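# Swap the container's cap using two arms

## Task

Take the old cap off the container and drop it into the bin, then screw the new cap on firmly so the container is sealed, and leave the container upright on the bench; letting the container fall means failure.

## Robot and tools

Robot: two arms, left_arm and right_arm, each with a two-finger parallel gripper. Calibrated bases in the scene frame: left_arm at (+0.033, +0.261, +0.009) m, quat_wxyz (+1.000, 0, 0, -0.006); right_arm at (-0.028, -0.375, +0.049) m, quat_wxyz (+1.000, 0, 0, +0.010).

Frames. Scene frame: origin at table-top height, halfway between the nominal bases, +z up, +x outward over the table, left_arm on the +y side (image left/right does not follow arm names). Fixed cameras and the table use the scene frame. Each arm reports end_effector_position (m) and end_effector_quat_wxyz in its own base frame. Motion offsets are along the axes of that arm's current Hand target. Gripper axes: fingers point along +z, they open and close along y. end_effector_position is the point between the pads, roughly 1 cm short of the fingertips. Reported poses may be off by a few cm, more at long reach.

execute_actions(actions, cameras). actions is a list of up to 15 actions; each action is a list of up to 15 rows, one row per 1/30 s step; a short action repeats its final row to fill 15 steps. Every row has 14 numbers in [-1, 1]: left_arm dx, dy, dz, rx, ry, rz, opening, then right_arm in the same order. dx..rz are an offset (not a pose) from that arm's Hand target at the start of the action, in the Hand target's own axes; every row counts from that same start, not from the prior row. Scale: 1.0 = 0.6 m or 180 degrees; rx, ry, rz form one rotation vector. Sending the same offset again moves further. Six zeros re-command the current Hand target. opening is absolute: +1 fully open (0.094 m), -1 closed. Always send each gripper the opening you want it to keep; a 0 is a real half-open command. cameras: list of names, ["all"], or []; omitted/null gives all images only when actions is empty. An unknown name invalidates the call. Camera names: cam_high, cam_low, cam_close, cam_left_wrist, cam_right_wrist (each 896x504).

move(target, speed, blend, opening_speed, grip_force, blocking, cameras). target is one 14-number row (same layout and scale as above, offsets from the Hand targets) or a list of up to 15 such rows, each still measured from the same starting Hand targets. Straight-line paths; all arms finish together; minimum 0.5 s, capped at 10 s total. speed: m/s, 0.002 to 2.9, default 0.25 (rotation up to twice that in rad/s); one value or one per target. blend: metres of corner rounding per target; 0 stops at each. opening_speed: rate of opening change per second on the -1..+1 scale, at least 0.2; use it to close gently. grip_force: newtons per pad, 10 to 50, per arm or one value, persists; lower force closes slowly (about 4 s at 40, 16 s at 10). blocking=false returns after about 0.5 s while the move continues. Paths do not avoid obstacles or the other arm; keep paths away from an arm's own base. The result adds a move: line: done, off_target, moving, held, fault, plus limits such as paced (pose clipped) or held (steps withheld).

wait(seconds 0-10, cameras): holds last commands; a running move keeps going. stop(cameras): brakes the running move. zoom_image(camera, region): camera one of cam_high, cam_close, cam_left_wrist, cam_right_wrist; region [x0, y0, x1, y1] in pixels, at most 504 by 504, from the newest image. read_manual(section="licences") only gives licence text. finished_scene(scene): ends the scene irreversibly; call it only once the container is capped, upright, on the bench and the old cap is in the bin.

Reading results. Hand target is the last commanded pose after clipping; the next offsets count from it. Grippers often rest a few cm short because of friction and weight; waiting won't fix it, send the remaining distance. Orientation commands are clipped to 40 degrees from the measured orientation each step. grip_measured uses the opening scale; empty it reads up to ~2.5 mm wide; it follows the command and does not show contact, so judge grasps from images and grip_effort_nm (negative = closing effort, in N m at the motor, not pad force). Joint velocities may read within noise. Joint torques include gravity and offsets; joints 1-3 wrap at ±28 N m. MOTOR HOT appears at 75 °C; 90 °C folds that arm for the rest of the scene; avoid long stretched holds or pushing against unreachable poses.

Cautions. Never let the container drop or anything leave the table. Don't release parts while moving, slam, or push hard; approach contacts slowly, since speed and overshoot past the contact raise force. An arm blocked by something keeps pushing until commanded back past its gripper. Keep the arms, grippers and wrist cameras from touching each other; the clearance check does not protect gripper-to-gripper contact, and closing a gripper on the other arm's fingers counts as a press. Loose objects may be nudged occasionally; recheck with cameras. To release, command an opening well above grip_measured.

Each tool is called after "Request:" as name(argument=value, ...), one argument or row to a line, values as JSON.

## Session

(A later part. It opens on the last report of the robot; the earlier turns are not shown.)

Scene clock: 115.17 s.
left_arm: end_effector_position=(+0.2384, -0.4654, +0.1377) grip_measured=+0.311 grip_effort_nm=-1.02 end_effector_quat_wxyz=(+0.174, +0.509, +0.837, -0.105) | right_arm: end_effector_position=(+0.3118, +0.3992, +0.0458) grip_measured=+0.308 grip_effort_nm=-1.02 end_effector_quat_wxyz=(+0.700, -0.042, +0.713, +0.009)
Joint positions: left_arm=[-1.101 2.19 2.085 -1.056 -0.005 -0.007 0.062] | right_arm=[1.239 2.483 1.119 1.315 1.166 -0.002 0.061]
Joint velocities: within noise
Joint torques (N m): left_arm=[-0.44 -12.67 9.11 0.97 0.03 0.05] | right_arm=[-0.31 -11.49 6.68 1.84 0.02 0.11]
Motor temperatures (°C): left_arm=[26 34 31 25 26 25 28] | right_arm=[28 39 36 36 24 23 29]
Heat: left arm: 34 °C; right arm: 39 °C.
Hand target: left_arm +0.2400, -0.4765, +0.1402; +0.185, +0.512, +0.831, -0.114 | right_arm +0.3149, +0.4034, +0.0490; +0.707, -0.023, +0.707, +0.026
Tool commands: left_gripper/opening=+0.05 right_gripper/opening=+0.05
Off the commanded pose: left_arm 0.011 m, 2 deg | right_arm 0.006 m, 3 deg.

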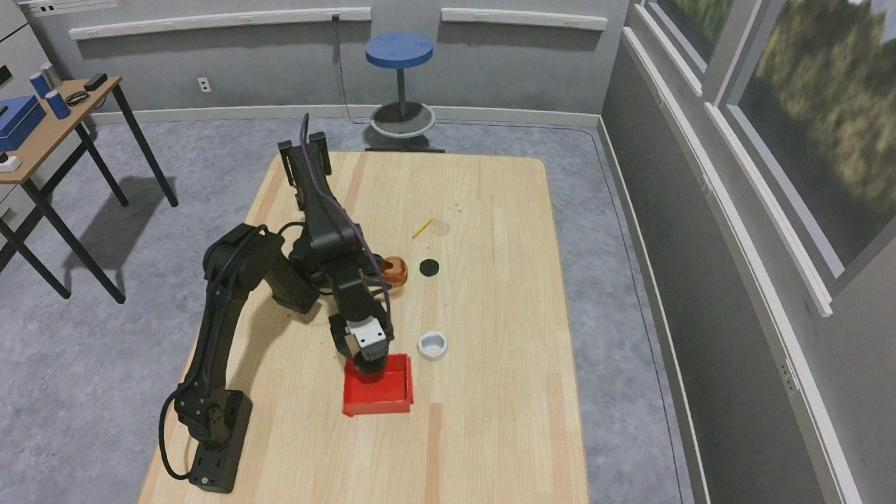

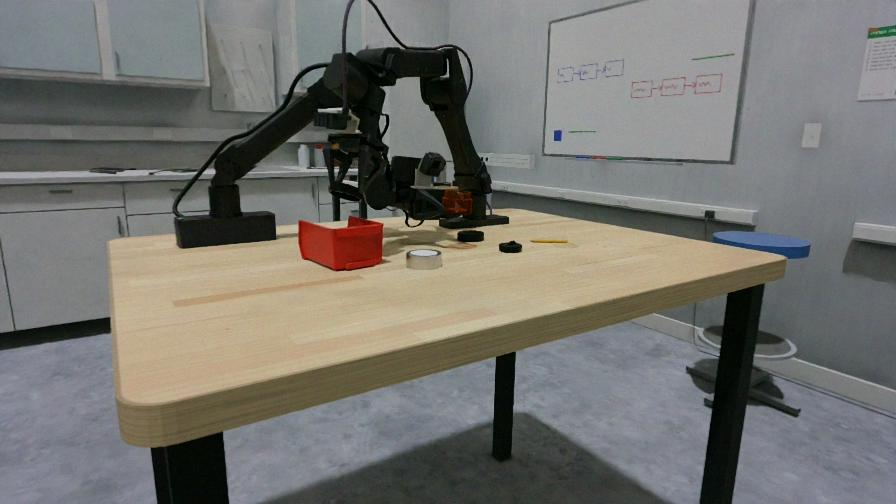

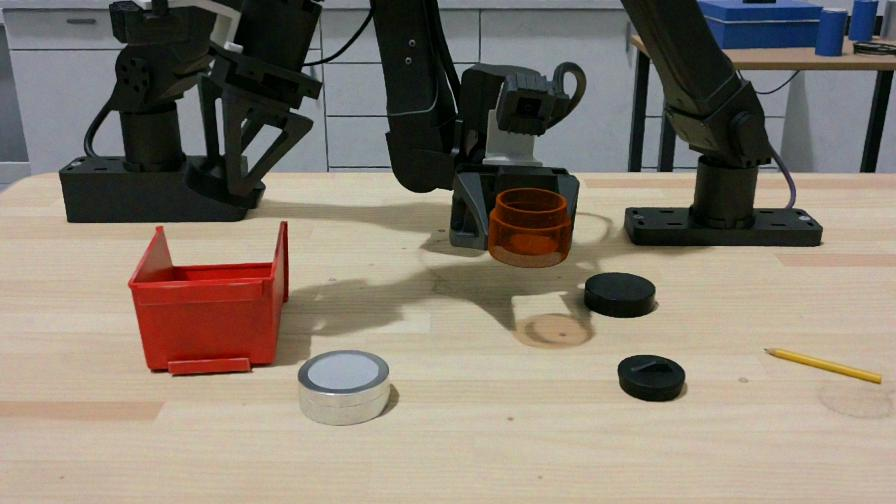

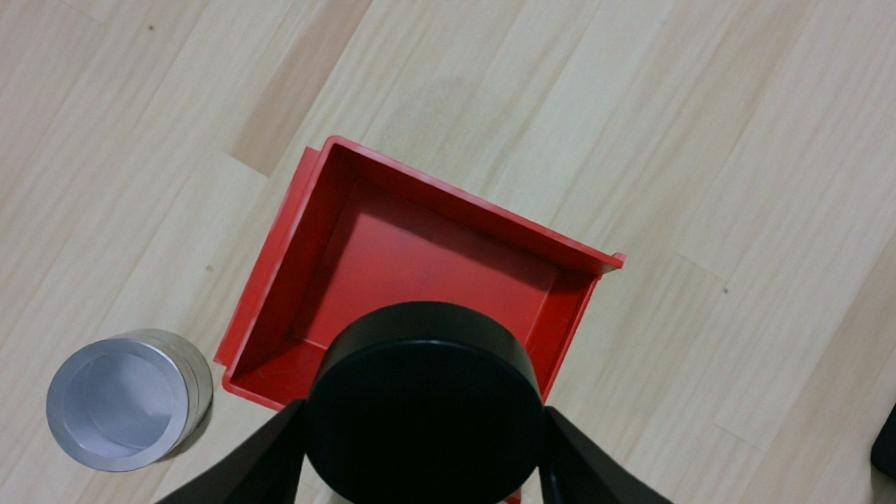

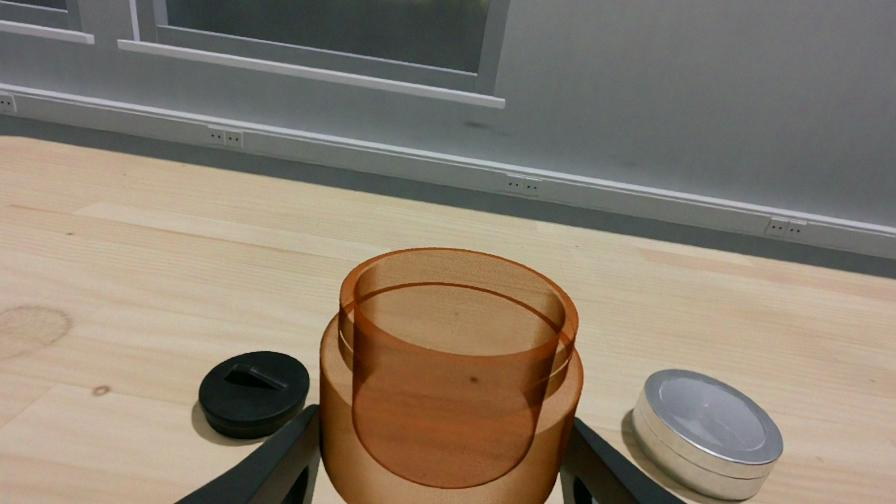

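Request:
move(
  target=[-0.0223, -0.0016, 0.0472, 0, 0.13, 0, 0.05, 0, 0, 0, 0, 0, 0, 0.05],
  speed=0.12,
  cameras=["cam_close", "cam_left_wrist"],
)

Scene clock: 120.60 s.
left_arm: end_effector_position=(+0.2503, -0.4890, +0.1222) grip_measured=+0.311 grip_effort_nm=-1.03 end_effector_quat_wxyz=(+0.129, +0.514, +0.845, -0.077) | right_arm: end_effector_position=(+0.3118, +0.3992, +0.0458) grip_measured=+0.308 grip_effort_nm=-1.02 end_effector_quat_wxyz=(+0.700, -0.042, +0.713, +0.009)
Joint positions: left_arm=[-1.101 2.62 2.837 -1.487 -0.005 -0.007 0.062] | right_arm=[1.239 2.483 1.119 1.315 1.166 -0.002 0.061]
Joint torques (N m): left_arm=[-0.57 -14.67 8.24 0.76 0.03 0.02] | right_arm=[-0.32 -11.49 6.69 1.84 0.02 0.12]
Heat: left arm: 34 °C; right arm: 39 °C.
Hand target: left_arm +0.2500, -0.4985, +0.1202; +0.012, +0.524, +0.851, -0.008 | right_arm +0.3149, +0.4034, +0.0490; +0.707, -0.023, +0.707, +0.026
Off the commanded pose: left_arm 0.010 m, 16 deg | right_arm 0.006 m, 3 deg.
elbow stopped short (left arm): the move would have taken joint 3 (elbow) straighter than the controller allows.
move: off_target (left_arm, right_arm)
Images, in order (width x height): cam_close 896x504, cam_left_wrist 896x504.

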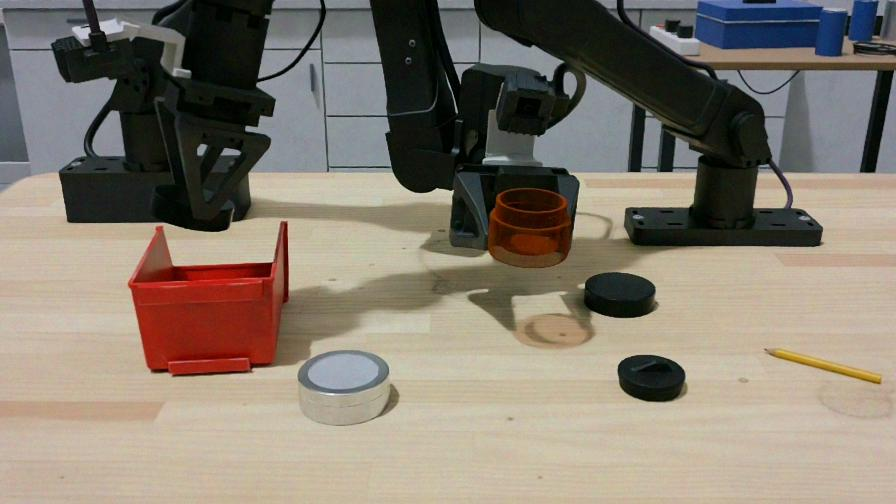

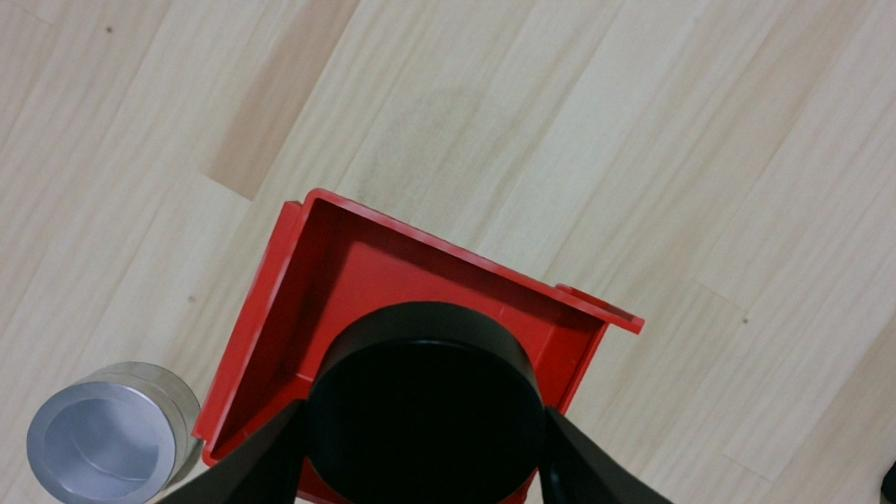

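Request:
move(
  target=[0, -0.001, 0.078, 0, -0.07, 0, 0.05, 0, 0, 0, 0, 0, 0, 0.05],
  speed=0.12,
  cameras=["cam_close", "cam_left_wrist"],
)

Scene clock: 121.97 s.
left_arm: end_effector_position=(+0.2524, -0.4932, +0.1142) grip_measured=+0.311 grip_effort_nm=-1.02 end_effector_quat_wxyz=(+0.130, +0.514, +0.845, -0.078) | right_arm: end_effector_position=(+0.3118, +0.3992, +0.0458) grip_measured=+0.308 grip_effort_nm=-1.02 end_effector_quat_wxyz=(+0.700, -0.042, +0.713, +0.009)
Joint positions: left_arm=[-1.101 2.636 2.833 -1.465 -0.005 -0.007 0.062] | right_arm=[1.239 2.483 1.119 1.315 1.166 -0.002 0.061]
Joint torques (N m): left_arm=[0.05 -17.01 6.05 0.61 0 0] | right_arm=[-0.28 -11.54 6.69 1.83 0.03 0.12]
Heat: left arm: 35 °C; right arm: 39 °C.
Hand target: left_arm +0.2526, -0.4936, +0.1160; +0.132, +0.514, +0.844, -0.079 (not the last commanded pose) | right_arm +0.3149, +0.4034, +0.0490; +0.707, -0.023, +0.707, +0.026
Off the commanded pose: left_arm 0.041 m, 3 deg | right_arm 0.006 m, 3 deg.
move: held (left_arm; a check stopped the path), off_target (right_arm); limits=held
pose unreachable (left arm): on one or more control steps of this call, first in action 0 (counted from 0), this arm could not follow its commanded pose, so it was not sent that pose on those steps. It may still have moved: this result reports where it is.
cause: moving toward the commanded pose would bring a part of the arm too close to another arm (this arm's upper arm (the part past joint 2) and the right arm's wrist camera, at the place that arm is still heading or pushing toward).
Images, in order (width x height): cam_close 896x504, cam_left_wrist 896x504.

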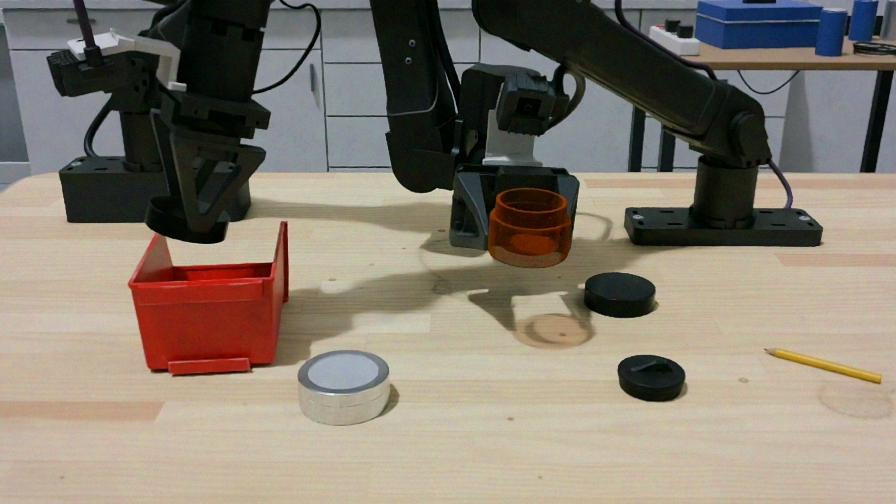

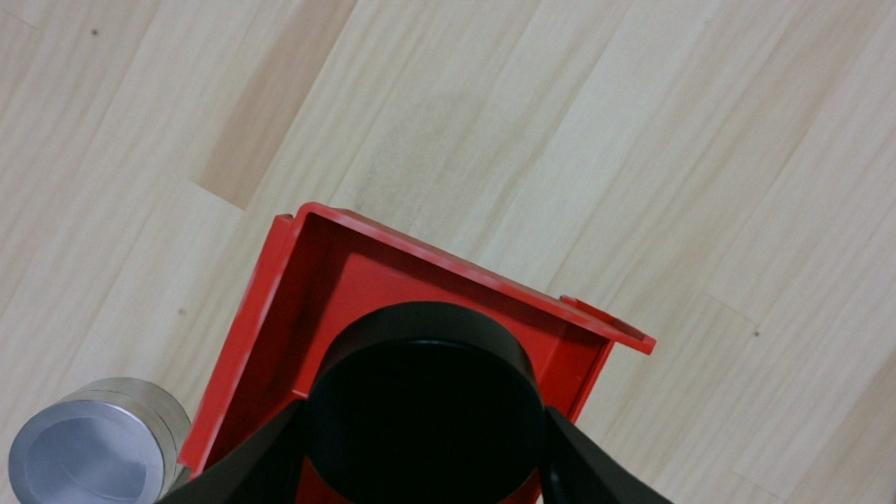

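Request:
move(
  target=[0.0255, -0.0045, 0.097, 0, 0, 0, 0.05, 0, 0, 0, 0, 0, 0, 0.05],
  speed=0.12,
  cameras=["cam_close", "cam_left_wrist", "cam_high"],
)

Scene clock: 130.30 s.
left_arm: end_effector_position=(+0.2517, -0.4910, +0.0402) grip_measured=+0.311 grip_effort_nm=-1.03 end_effector_quat_wxyz=(+0.112, +0.515, +0.847, -0.065) | right_arm: end_effector_position=(+0.3118, +0.3992, +0.0458) grip_measured=+0.308 grip_effort_nm=-1.02 end_effector_quat_wxyz=(+0.700, -0.042, +0.713, +0.009)
Joint positions: left_arm=[-1.101 2.526 2.331 -1.116 -0.006 -0.007 0.062] | right_arm=[1.239 2.483 1.119 1.315 1.166 -0.002 0.061]
Joint torques (N m): left_arm=[-0.36 -19.95 5.35 0.81 0 -0.06] | right_arm=[-0.32 -11.49 6.67 1.83 0.02 0.12]
Heat: left arm: 36 °C; right arm: 39 °C.
Hand target: left_arm +0.2517, -0.4974, +0.0557; +0.131, +0.514, +0.844, -0.079 | right_arm +0.3149, +0.4034, +0.0490; +0.707, -0.023, +0.707, +0.026
Off the commanded pose: left_arm 0.017 m, 3 deg | right_arm 0.006 m, 3 deg.
move: off_target (left_arm, right_arm)
Images, in order (width x height): cam_high 896x504, cam_close 896x504, cam_left_wrist 896x504.

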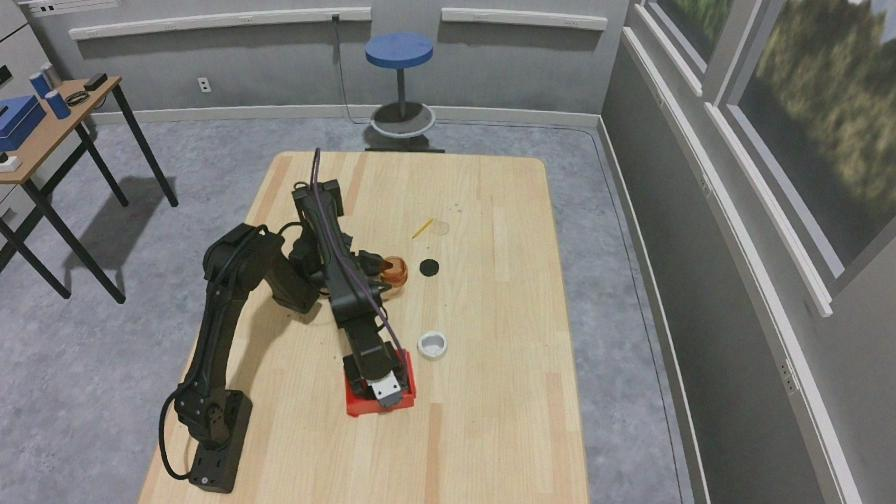

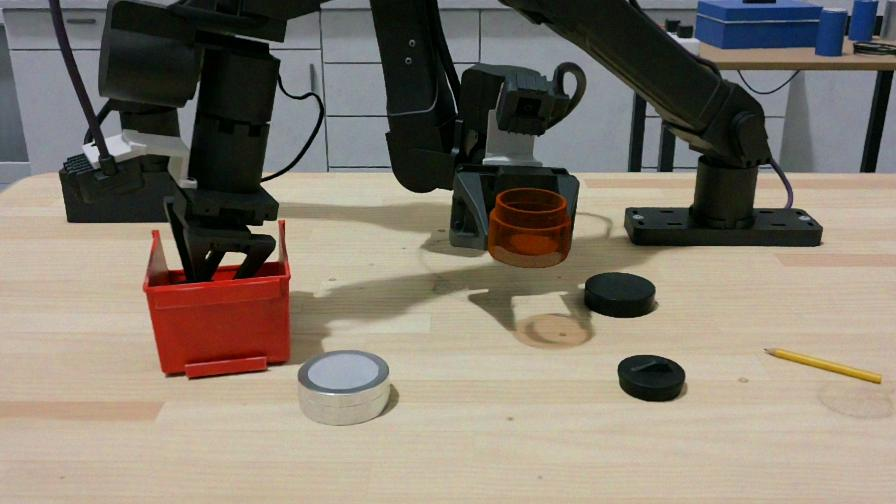

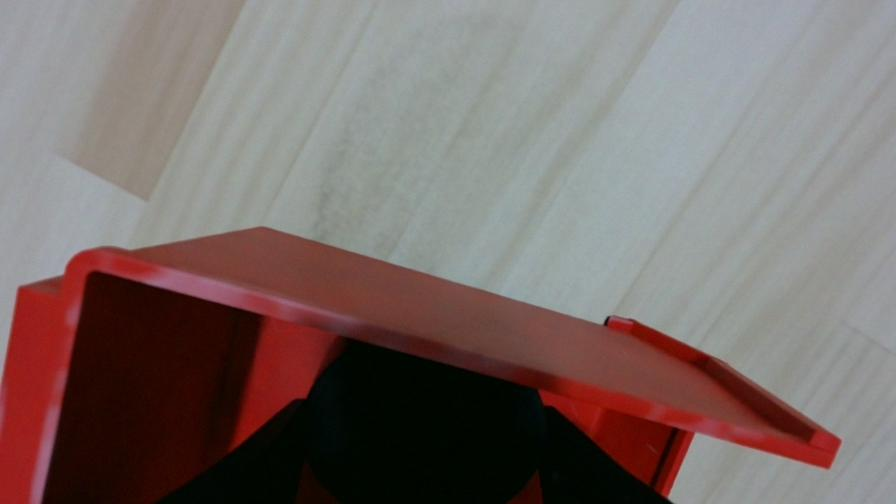

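Request:
zoom_image(
  camera="cam_high",
  region=[320, 310, 440, 430],
)

Request:
zoom_image(
  camera="cam_close",
  region=[120, 180, 330, 400],
)

Scaled by 4.200.

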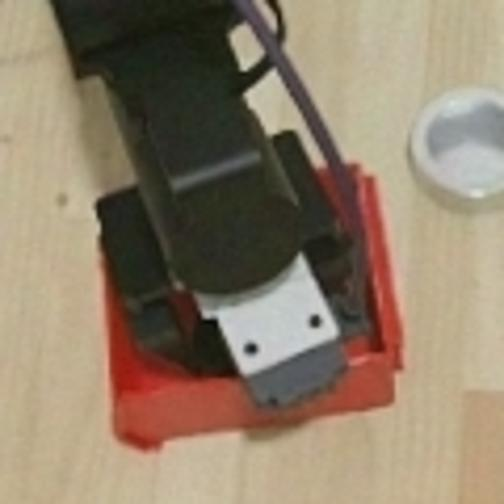

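Scaled by 2.291.

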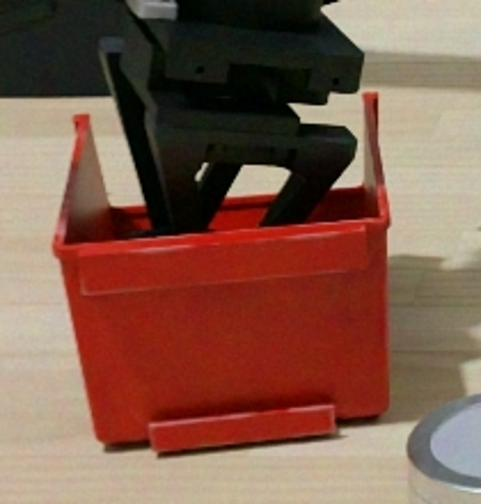

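Request:
move(
  target=[0, 0, 0.012, 0, 0.0, 0, 0.05, 0, 0, 0, 0, 0, 0, 0.05],
  speed=0.08,
  cameras=["cam_close", "cam_left_wrist"],
)

Scene clock: 133.60 s.
left_arm: end_effector_position=(+0.2535, -0.4946, +0.0413) grip_measured=+0.311 grip_effort_nm=-1.02 end_effector_quat_wxyz=(+0.119, +0.515, +0.846, -0.070) | right_arm: end_effector_position=(+0.3118, +0.3992, +0.0458) grip_measured=+0.308 grip_effort_nm=-1.02 end_effector_quat_wxyz=(+0.700, -0.042, +0.713, +0.009)
Joint positions: left_arm=[-1.101 2.526 2.331 -1.099 -0.006 -0.007 0.062] | right_arm=[1.239 2.483 1.119 1.315 1.166 -0.002 0.061]
Joint torques (N m): left_arm=[-0.36 -18.76 5.12 0.83 0.01 -0.06] | right_arm=[-0.28 -11.49 6.69 1.84 0.03 0.12]
Heat: left arm: 37 °C; right arm: 39 °C.
Hand target: left_arm +0.2527, -0.4994, +0.0489; +0.131, +0.514, +0.844, -0.079 | right_arm +0.3149, +0.4034, +0.0490; +0.707, -0.023, +0.707, +0.026
Off the commanded pose: left_arm 0.009 m, 2 deg | right_arm 0.006 m, 3 deg.
move: off_target (right_arm)
Images, in order (width x height): cam_close 896x504, cam_left_wrist 896x504.

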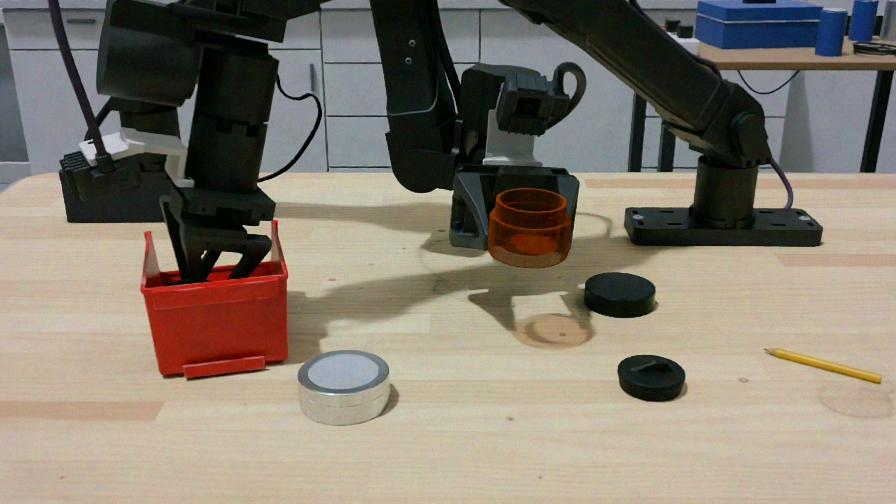

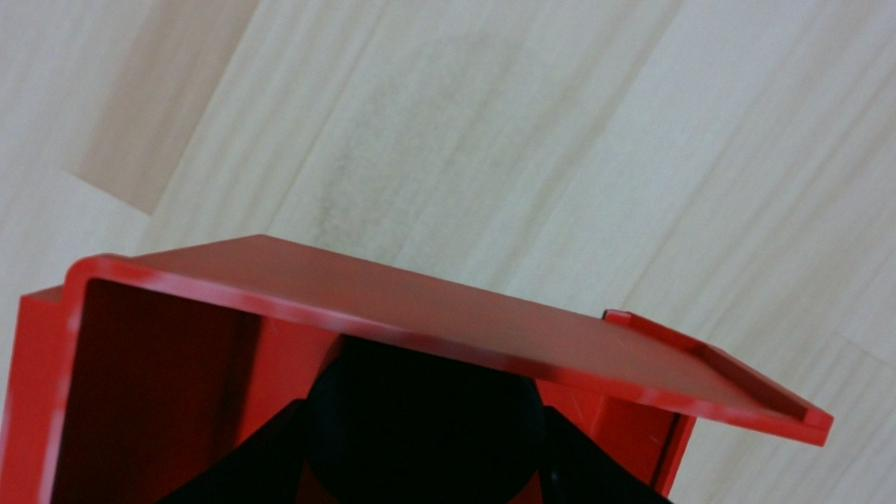

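Request:
move(
  target=[0, 0, 0.02, 0, 0.0, 0, 0.05, 0, 0, 0, 0, 0, 0, 0.05],
  speed=0.08,
)

Scene clock: 135.13 s.
left_arm: end_effector_position=(+0.2556, -0.4987, +0.0404) grip_measured=+0.311 grip_effort_nm=-1.02 end_effector_quat_wxyz=(+0.127, +0.514, +0.845, -0.075) | right_arm: end_effector_position=(+0.3118, +0.3992, +0.0458) grip_measured=+0.308 grip_effort_nm=-1.02 end_effector_quat_wxyz=(+0.700, -0.042, +0.713, +0.009)
Joint positions: left_arm=[-1.101 2.526 2.323 -1.072 -0.006 -0.007 0.062] | right_arm=[1.239 2.483 1.119 1.315 1.166 -0.002 0.061]
Joint torques (N m): left_arm=[-0.39 -16.81 5.37 0.86 0 -0.04] | right_arm=[-0.31 -11.51 6.69 1.83 0.02 0.12]
Heat: left arm: 37 °C; right arm: 39 °C.
Hand target: left_arm +0.2544, -0.5026, +0.0375; +0.131, +0.514, +0.844, -0.079 | right_arm +0.3149, +0.4034, +0.0490; +0.707, -0.023, +0.707, +0.026
Off the commanded pose: left_arm 0.005 m, 1 deg | right_arm 0.006 m, 3 deg.
move: off_target (right_arm)

Request:
move(
  target=[0, 0, 0, 0, 0, 0, 0.55, 0, 0, 0, 0, 0, 0, 0.05],
  opening_speed=0.4,
  speed=0.08,
  cameras=["cam_close", "cam_left_wrist"],
)

Scene clock: 137.20 s.
left_arm: end_effector_position=(+0.2565, -0.5004, +0.0410) grip_measured=+0.548 grip_effort_nm=0.12 end_effector_quat_wxyz=(+0.130, +0.514, +0.845, -0.077) | right_arm: end_effector_position=(+0.3118, +0.3992, +0.0458) grip_measured=+0.308 grip_effort_nm=-1.02 end_effector_quat_wxyz=(+0.700, -0.042, +0.713, +0.009)
Joint positions: left_arm=[-1.101 2.526 2.323 -1.064 -0.006 -0.007 0.073] | right_arm=[1.239 2.483 1.119 1.315 1.166 -0.002 0.061]
Joint torques (N m): left_arm=[-0.38 -16.88 5.37 0.8 0 -0.05] | right_arm=[-0.28 -11.49 6.68 1.83 0.02 0.11]
Heat: left arm: 37 °C; right arm: 39 °C.
Hand target: left_arm +0.2545, -0.5026, +0.0376; +0.132, +0.514, +0.844, -0.079 | right_arm +0.3149, +0.4034, +0.0490; +0.707, -0.023, +0.707, +0.026
Off the commanded pose: left_arm 0.005 m, 0 deg | right_arm 0.006 m, 3 deg.
move: off_target (right_arm)
Images, in order (width x height): cam_close 896x504, cam_left_wrist 896x504.

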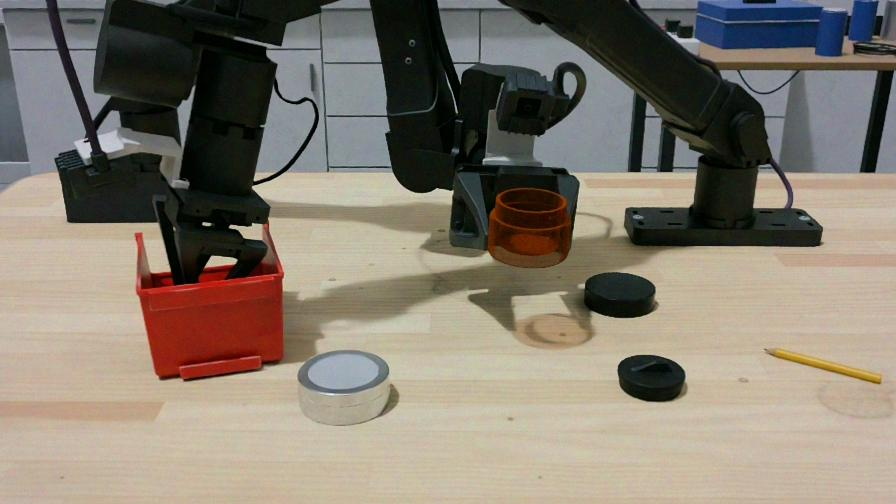

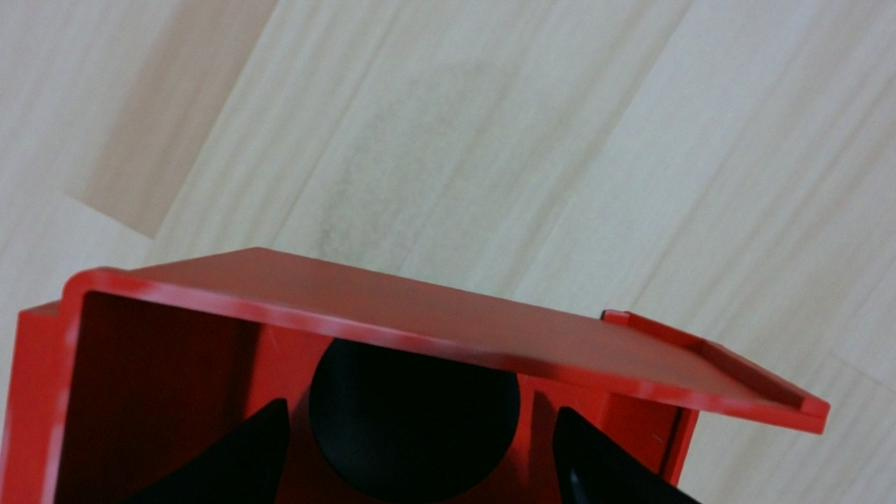

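Request:
move(
  target=[
    [0, 0, -0.167, 0, 0, 0, 0.55, 0, 0, 0, 0, 0, 0, 0.05],
    [0.3077, 0.2163, -0.3205, -0.053, 0.0887, -0.3454, 0.55, 0, 0, 0, 0, 0, 0, 0.05],
    [0.509, 0.2008, -0.3323, -0.109, 0.0546, -0.7028, 0.55, 0, 0, 0, 0, 0, 0, 0.05],
  ],
  speed=[0.13, 0.45, 0.45],
  blend=[0.02, 0.04, 0],
  cameras=["cam_high", "cam_close", "cam_left_wrist"],
)

Scene clock: 146.20 s.
left_arm: end_effector_position=(+0.2001, -0.1393, +0.1353) grip_measured=+0.548 grip_effort_nm=0.11 end_effector_quat_wxyz=(-0.007, -0.533, +0.846, +0.003) | right_arm: end_effector_position=(+0.3118, +0.3992, +0.0458) grip_measured=+0.308 grip_effort_nm=-1.02 end_effector_quat_wxyz=(+0.700, -0.042, +0.713, +0.009)
Joint positions: left_arm=[-0.604 1.474 1.251 -1.359 0.011 -1.728 0.073] | right_arm=[1.239 2.483 1.119 1.315 1.166 -0.002 0.061]
Joint torques (N m): left_arm=[0.39 -8.05 4.83 0.09 -0.11 -0.06] | right_arm=[-0.29 -11.51 6.71 1.83 0.02 0.12]
Heat: left arm: 37 °C; right arm: 39 °C.
Hand target: left_arm +0.1995, -0.1352, +0.1353; +0.000, -0.538, +0.843, +0.001 | right_arm +0.3149, +0.4034, +0.0490; +0.707, -0.023, +0.707, +0.026
Off the commanded pose: left_arm 0.004 m, 1 deg | right_arm 0.006 m, 3 deg.
move: off_target (right_arm)
Images, in order (width x height): cam_high 896x504, cam_close 896x504, cam_left_wrist 896x504.

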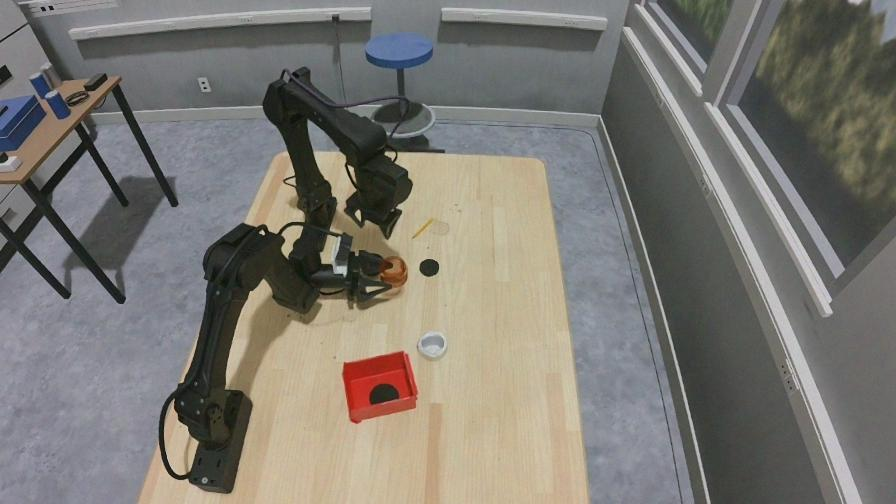

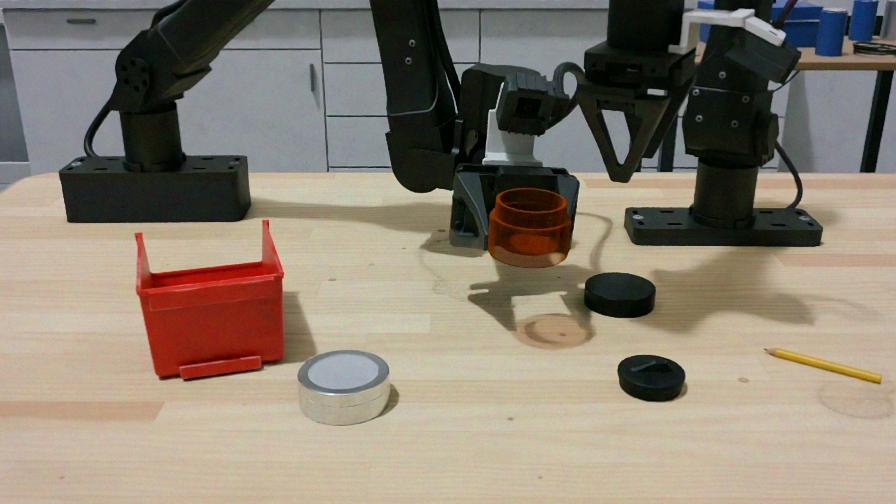

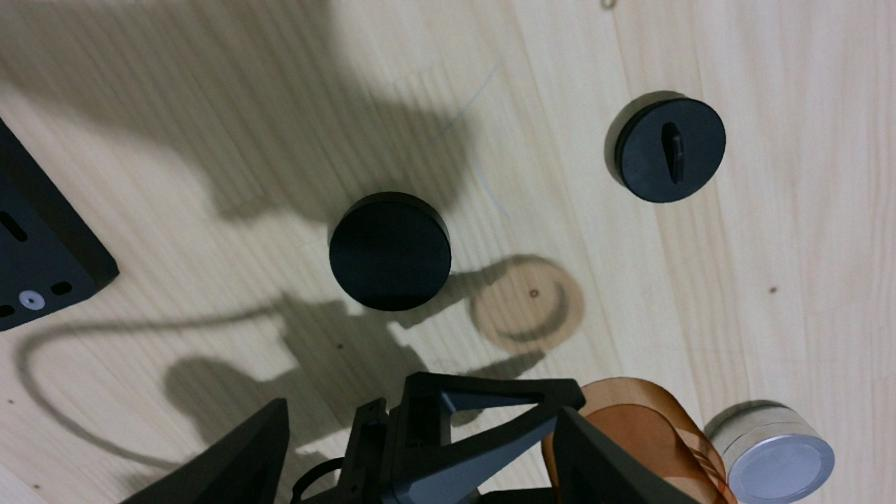

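Request:
zoom_image(
  camera="cam_left_wrist",
  region=[300, 160, 500, 340],
)

Scaled by 2.520.

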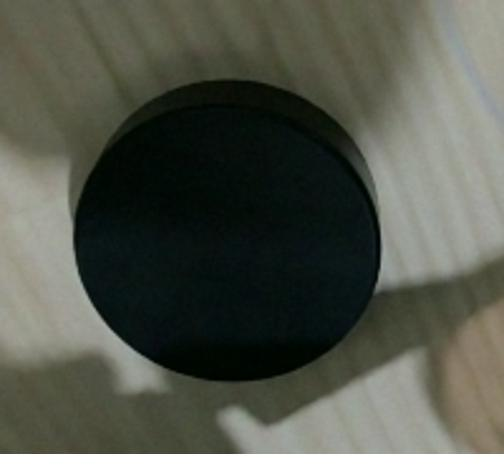

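Request:
move(
  target=[-0.0102, 0.0307, 0.1005, 0, 0, 0.5, 1.0, 0, -0.0833, 0, 0, 0, 0, 0.05],
  speed=0.45,
  opening_speed=1.0,
  cameras=["cam_high", "cam_close", "cam_left_wrist"],
)

Scene clock: 152.63 s.
left_arm: end_effector_position=(+0.1835, -0.1226, +0.0748) grip_measured=+0.998 grip_effort_nm=0.11 end_effector_quat_wxyz=(-0.013, +0.217, +0.976, +0.005) | right_arm: end_effector_position=(+0.3162, +0.3524, +0.0187) grip_measured=+0.308 grip_effort_nm=-1.02 end_effector_quat_wxyz=(+0.683, -0.070, +0.727, -0.022)
Joint positions: left_arm=[-0.594 1.424 0.966 -1.14 -0.001 -0.157 0.094] | right_arm=[1.187 2.468 0.944 1.372 1.118 0.009 0.061]
Joint torques (N m): left_arm=[0.7 -7.57 4.78 0.19 0 0.03] | right_arm=[-0.44 -15.27 2.62 2.59 0.07 0.12]
Heat: left arm: 36 °C; right arm: 40 °C.
Hand target: left_arm +0.1854, -0.1218, +0.0751; +0.000, +0.215, +0.977, +0.000 | right_arm +0.3185, +0.3534, +0.0488; +0.707, -0.023, +0.707, +0.026
Off the commanded pose: left_arm 0.002 m, 1 deg | right_arm 0.030 m, 9 deg.
move: off_target (right_arm)
Images, in order (width x height): cam_high 896x504, cam_close 896x504, cam_left_wrist 896x504.

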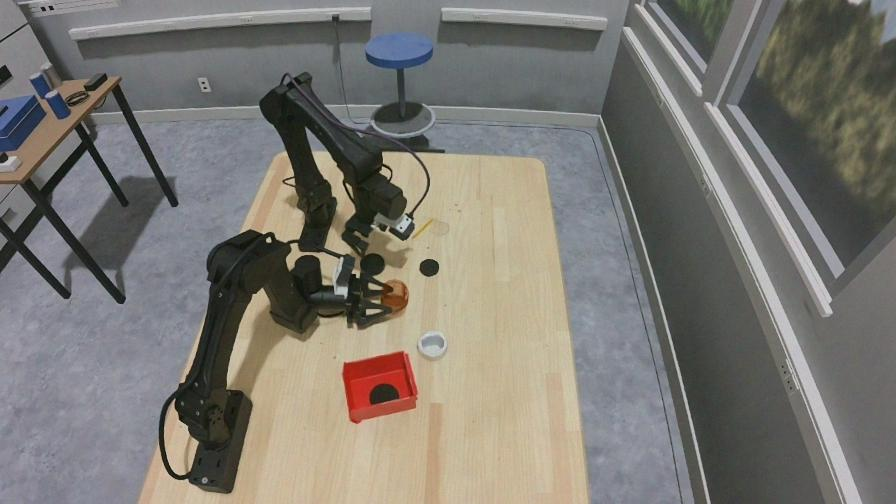

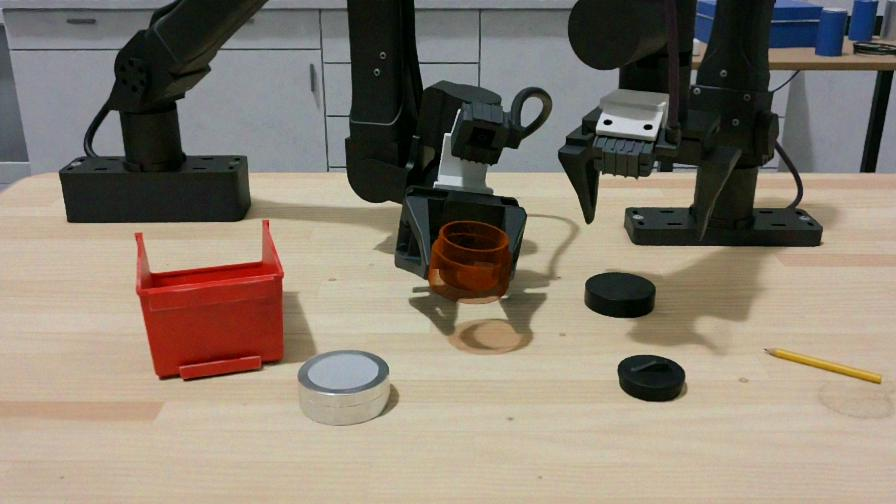

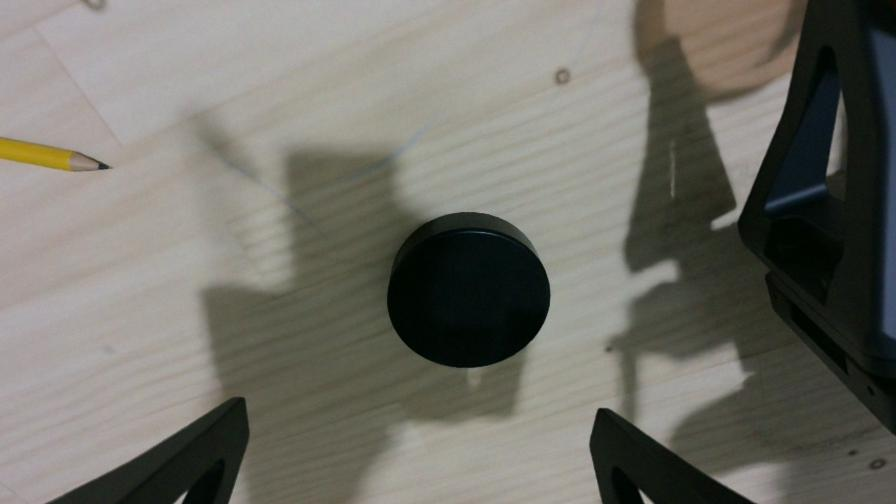

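Request:
move(
  target=[-0.0037, -0.0267, 0.0613, 0, 0, 0, 1.0, 0, 0, 0, 0, 0, 0, 0.05],
  speed=0.15,
  cameras=["cam_left_wrist"],
)

Scene clock: 155.93 s.
left_arm: end_effector_position=(+0.1811, -0.1361, +0.0428) grip_measured=+0.998 grip_effort_nm=0.11 end_effector_quat_wxyz=(-0.002, +0.216, +0.976, +0.001) | right_arm: end_effector_position=(+0.3162, +0.3524, +0.0187) grip_measured=+0.308 grip_effort_nm=-1.02 end_effector_quat_wxyz=(+0.683, -0.070, +0.727, -0.022)
Joint positions: left_arm=[-0.649 1.461 0.866 -0.979 0 -0.214 0.094] | right_arm=[1.187 2.468 0.944 1.372 1.118 0.009 0.061]
Joint torques (N m): left_arm=[-0.42 -5.34 4.81 0.24 0 -0.06] | right_arm=[-0.47 -15.27 2.63 2.59 0.07 0.12]
Heat: left arm: 36 °C; right arm: 41 °C.
Hand target: left_arm +0.1806, -0.1373, +0.0383; +0.000, +0.215, +0.977, +0.000 | right_arm +0.3185, +0.3534, +0.0488; +0.707, -0.023, +0.707, +0.026
Off the commanded pose: left_arm 0.005 m, 0 deg | right_arm 0.030 m, 9 deg.
move: off_target (right_arm)
Images, in order (width x height): cam_left_wrist 896x504.

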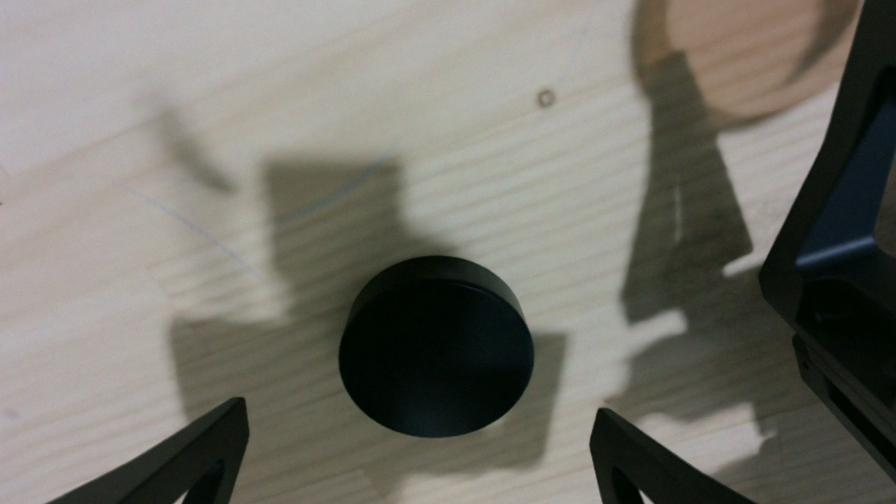

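Request:
move(
  target=[
    [0, -0.0058, 0.0447, 0, 0, 0, 1.0, 0, 0, 0, 0, 0, 0, 0.05],
    [0, -0.0058, 0.0447, 0, 0, 0, 0.25, 0, 0, 0, 0, 0, 0, 0.05],
  ],
  speed=0.1,
  opening_speed=0.9,
  cameras=["cam_left_wrist"],
)

Scene clock: 158.83 s.
left_arm: end_effector_position=(+0.1803, -0.1392, +0.0161) grip_measured=+0.299 grip_effort_nm=-1.01 end_effector_quat_wxyz=(-0.001, +0.214, +0.977, +0.000) | right_arm: end_effector_position=(+0.3162, +0.3524, +0.0187) grip_measured=+0.308 grip_effort_nm=-1.02 end_effector_quat_wxyz=(+0.683, -0.070, +0.727, -0.022)
Joint positions: left_arm=[-0.662 1.511 0.795 -0.857 0 -0.23 0.061] | right_arm=[1.187 2.468 0.944 1.372 1.118 0.009 0.061]
Joint torques (N m): left_arm=[-0.54 -5.45 4.6 0.26 0.01 -0.05] | right_arm=[-0.47 -15.24 2.62 2.59 0.07 0.13]
Heat: left arm: 35 °C; right arm: 41 °C.
Hand target: left_arm +0.1791, -0.1403, +0.0114; -0.001, +0.215, +0.977, +0.001 | right_arm +0.3185, +0.3534, +0.0488; +0.707, -0.023, +0.707, +0.026
Off the commanded pose: left_arm 0.005 m, 0 deg | right_arm 0.030 m, 9 deg.
move: off_target (right_arm)
Images, in order (width x height): cam_left_wrist 896x504.

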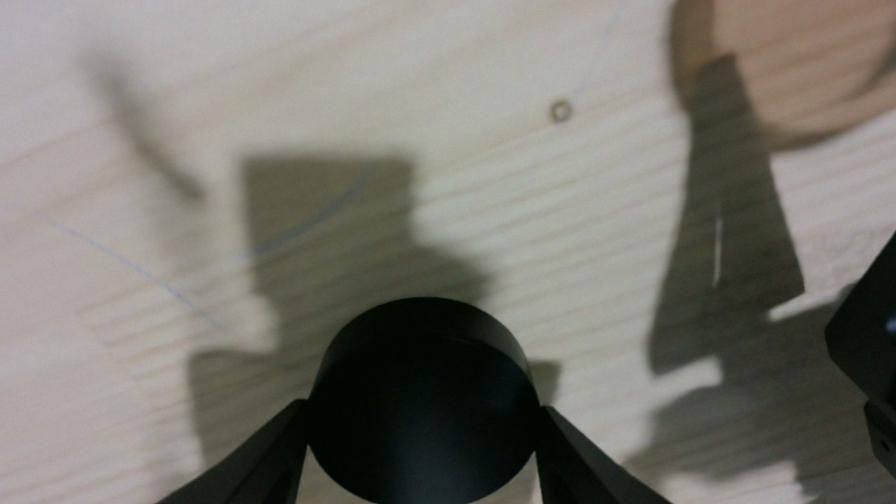

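Request:
move(
  target=[
    [0, 0, 0, 0, 0, 0, 0.6, 0, 0, 0, 0, 0, 0, 0.05],
    [-0.0067, 0, 0, 0, 0, -0.5156, 0.6, 0, 0, 0, 0, 0, 0, 0.05],
    [-0.0067, 0, 0, 0, 0, -0.5156, 0.05, 0, 0, 0, 0, 0, 0, 0.05],
  ],
  speed=0.45,
  opening_speed=1.0,
  cameras=["cam_left_wrist", "cam_close", "cam_right_wrist"],
)

Scene clock: 164.00 s.
left_arm: end_effector_position=(+0.1812, -0.1429, +0.0136) grip_measured=+0.308 grip_effort_nm=-1.03 end_effector_quat_wxyz=(-0.006, -0.557, +0.831, -0.003) | right_arm: end_effector_position=(+0.3162, +0.3524, +0.0187) grip_measured=+0.308 grip_effort_nm=-1.02 end_effector_quat_wxyz=(+0.683, -0.070, +0.727, -0.022)
Joint positions: left_arm=[-0.662 1.523 0.795 -0.84 0.013 -1.843 0.061] | right_arm=[1.187 2.468 0.944 1.372 1.118 0.009 0.061]
Joint torques (N m): left_arm=[-0.24 -5.3 5.63 0.11 -0.11 -0.08] | right_arm=[-0.44 -15.28 2.65 2.58 0.06 0.12]
Motor temperatures (°C): left_arm=[26 35 30 25 26 25 27] | right_arm=[28 43 35 41 24 23 29]
Heat: left arm: 35 °C; right arm: 43 °C.
Hand target: left_arm +0.1827, -0.1420, +0.0114; +0.000, -0.559, +0.829, +0.001 | right_arm +0.3185, +0.3534, +0.0488; +0.707, -0.023, +0.707, +0.026
Off the commanded pose: left_arm 0.003 m, 1 deg | right_arm 0.030 m, 9 deg.
move: off_target (right_arm)
Images, in order (width x height): cam_close 896x504, cam_left_wrist 896x504, cam_right_wrist 896x504.

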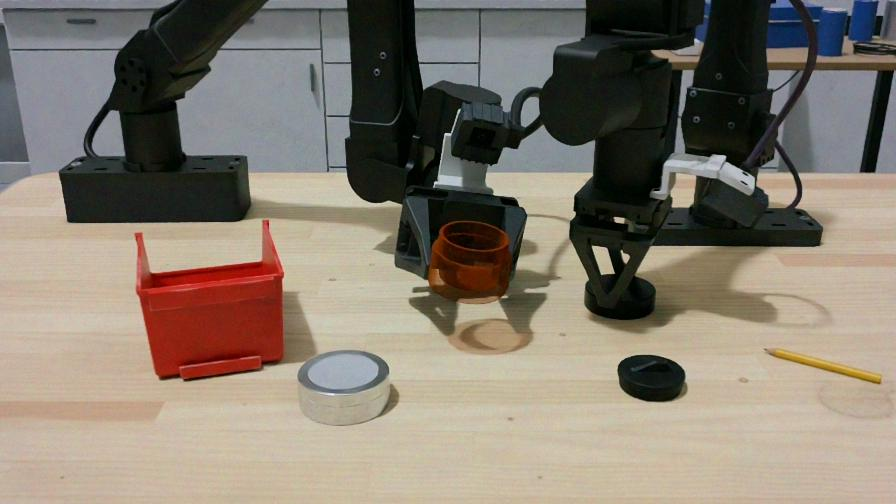

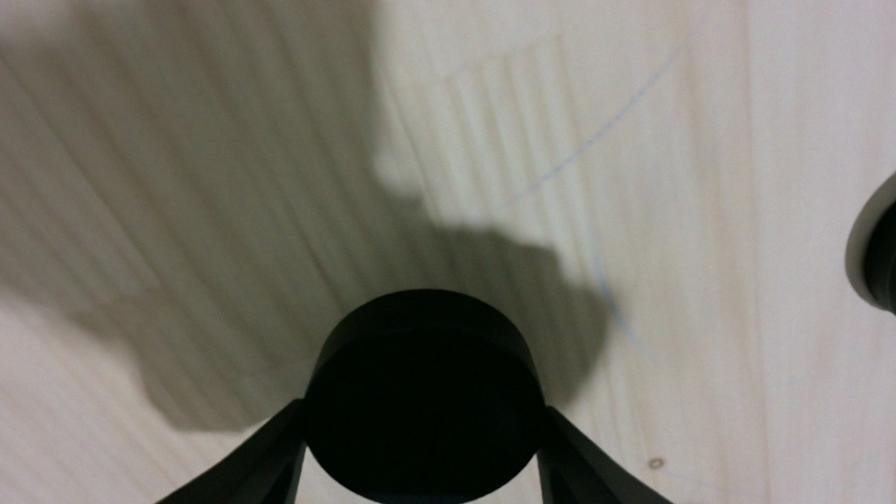

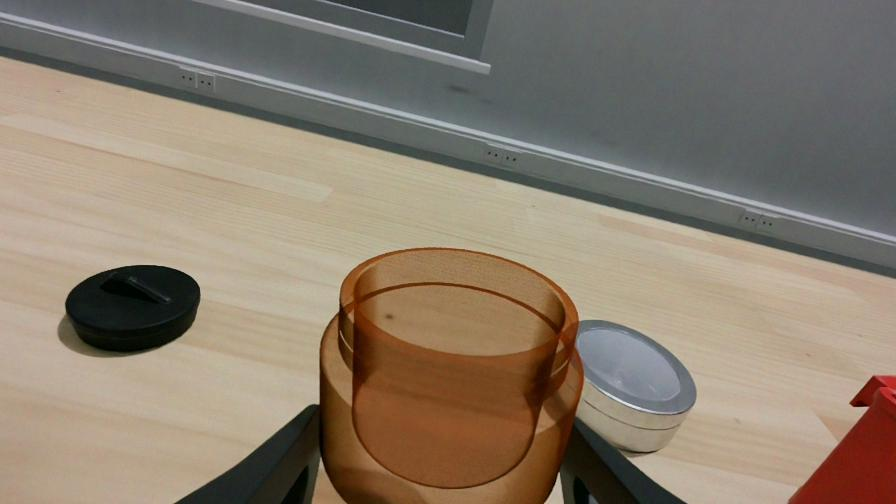

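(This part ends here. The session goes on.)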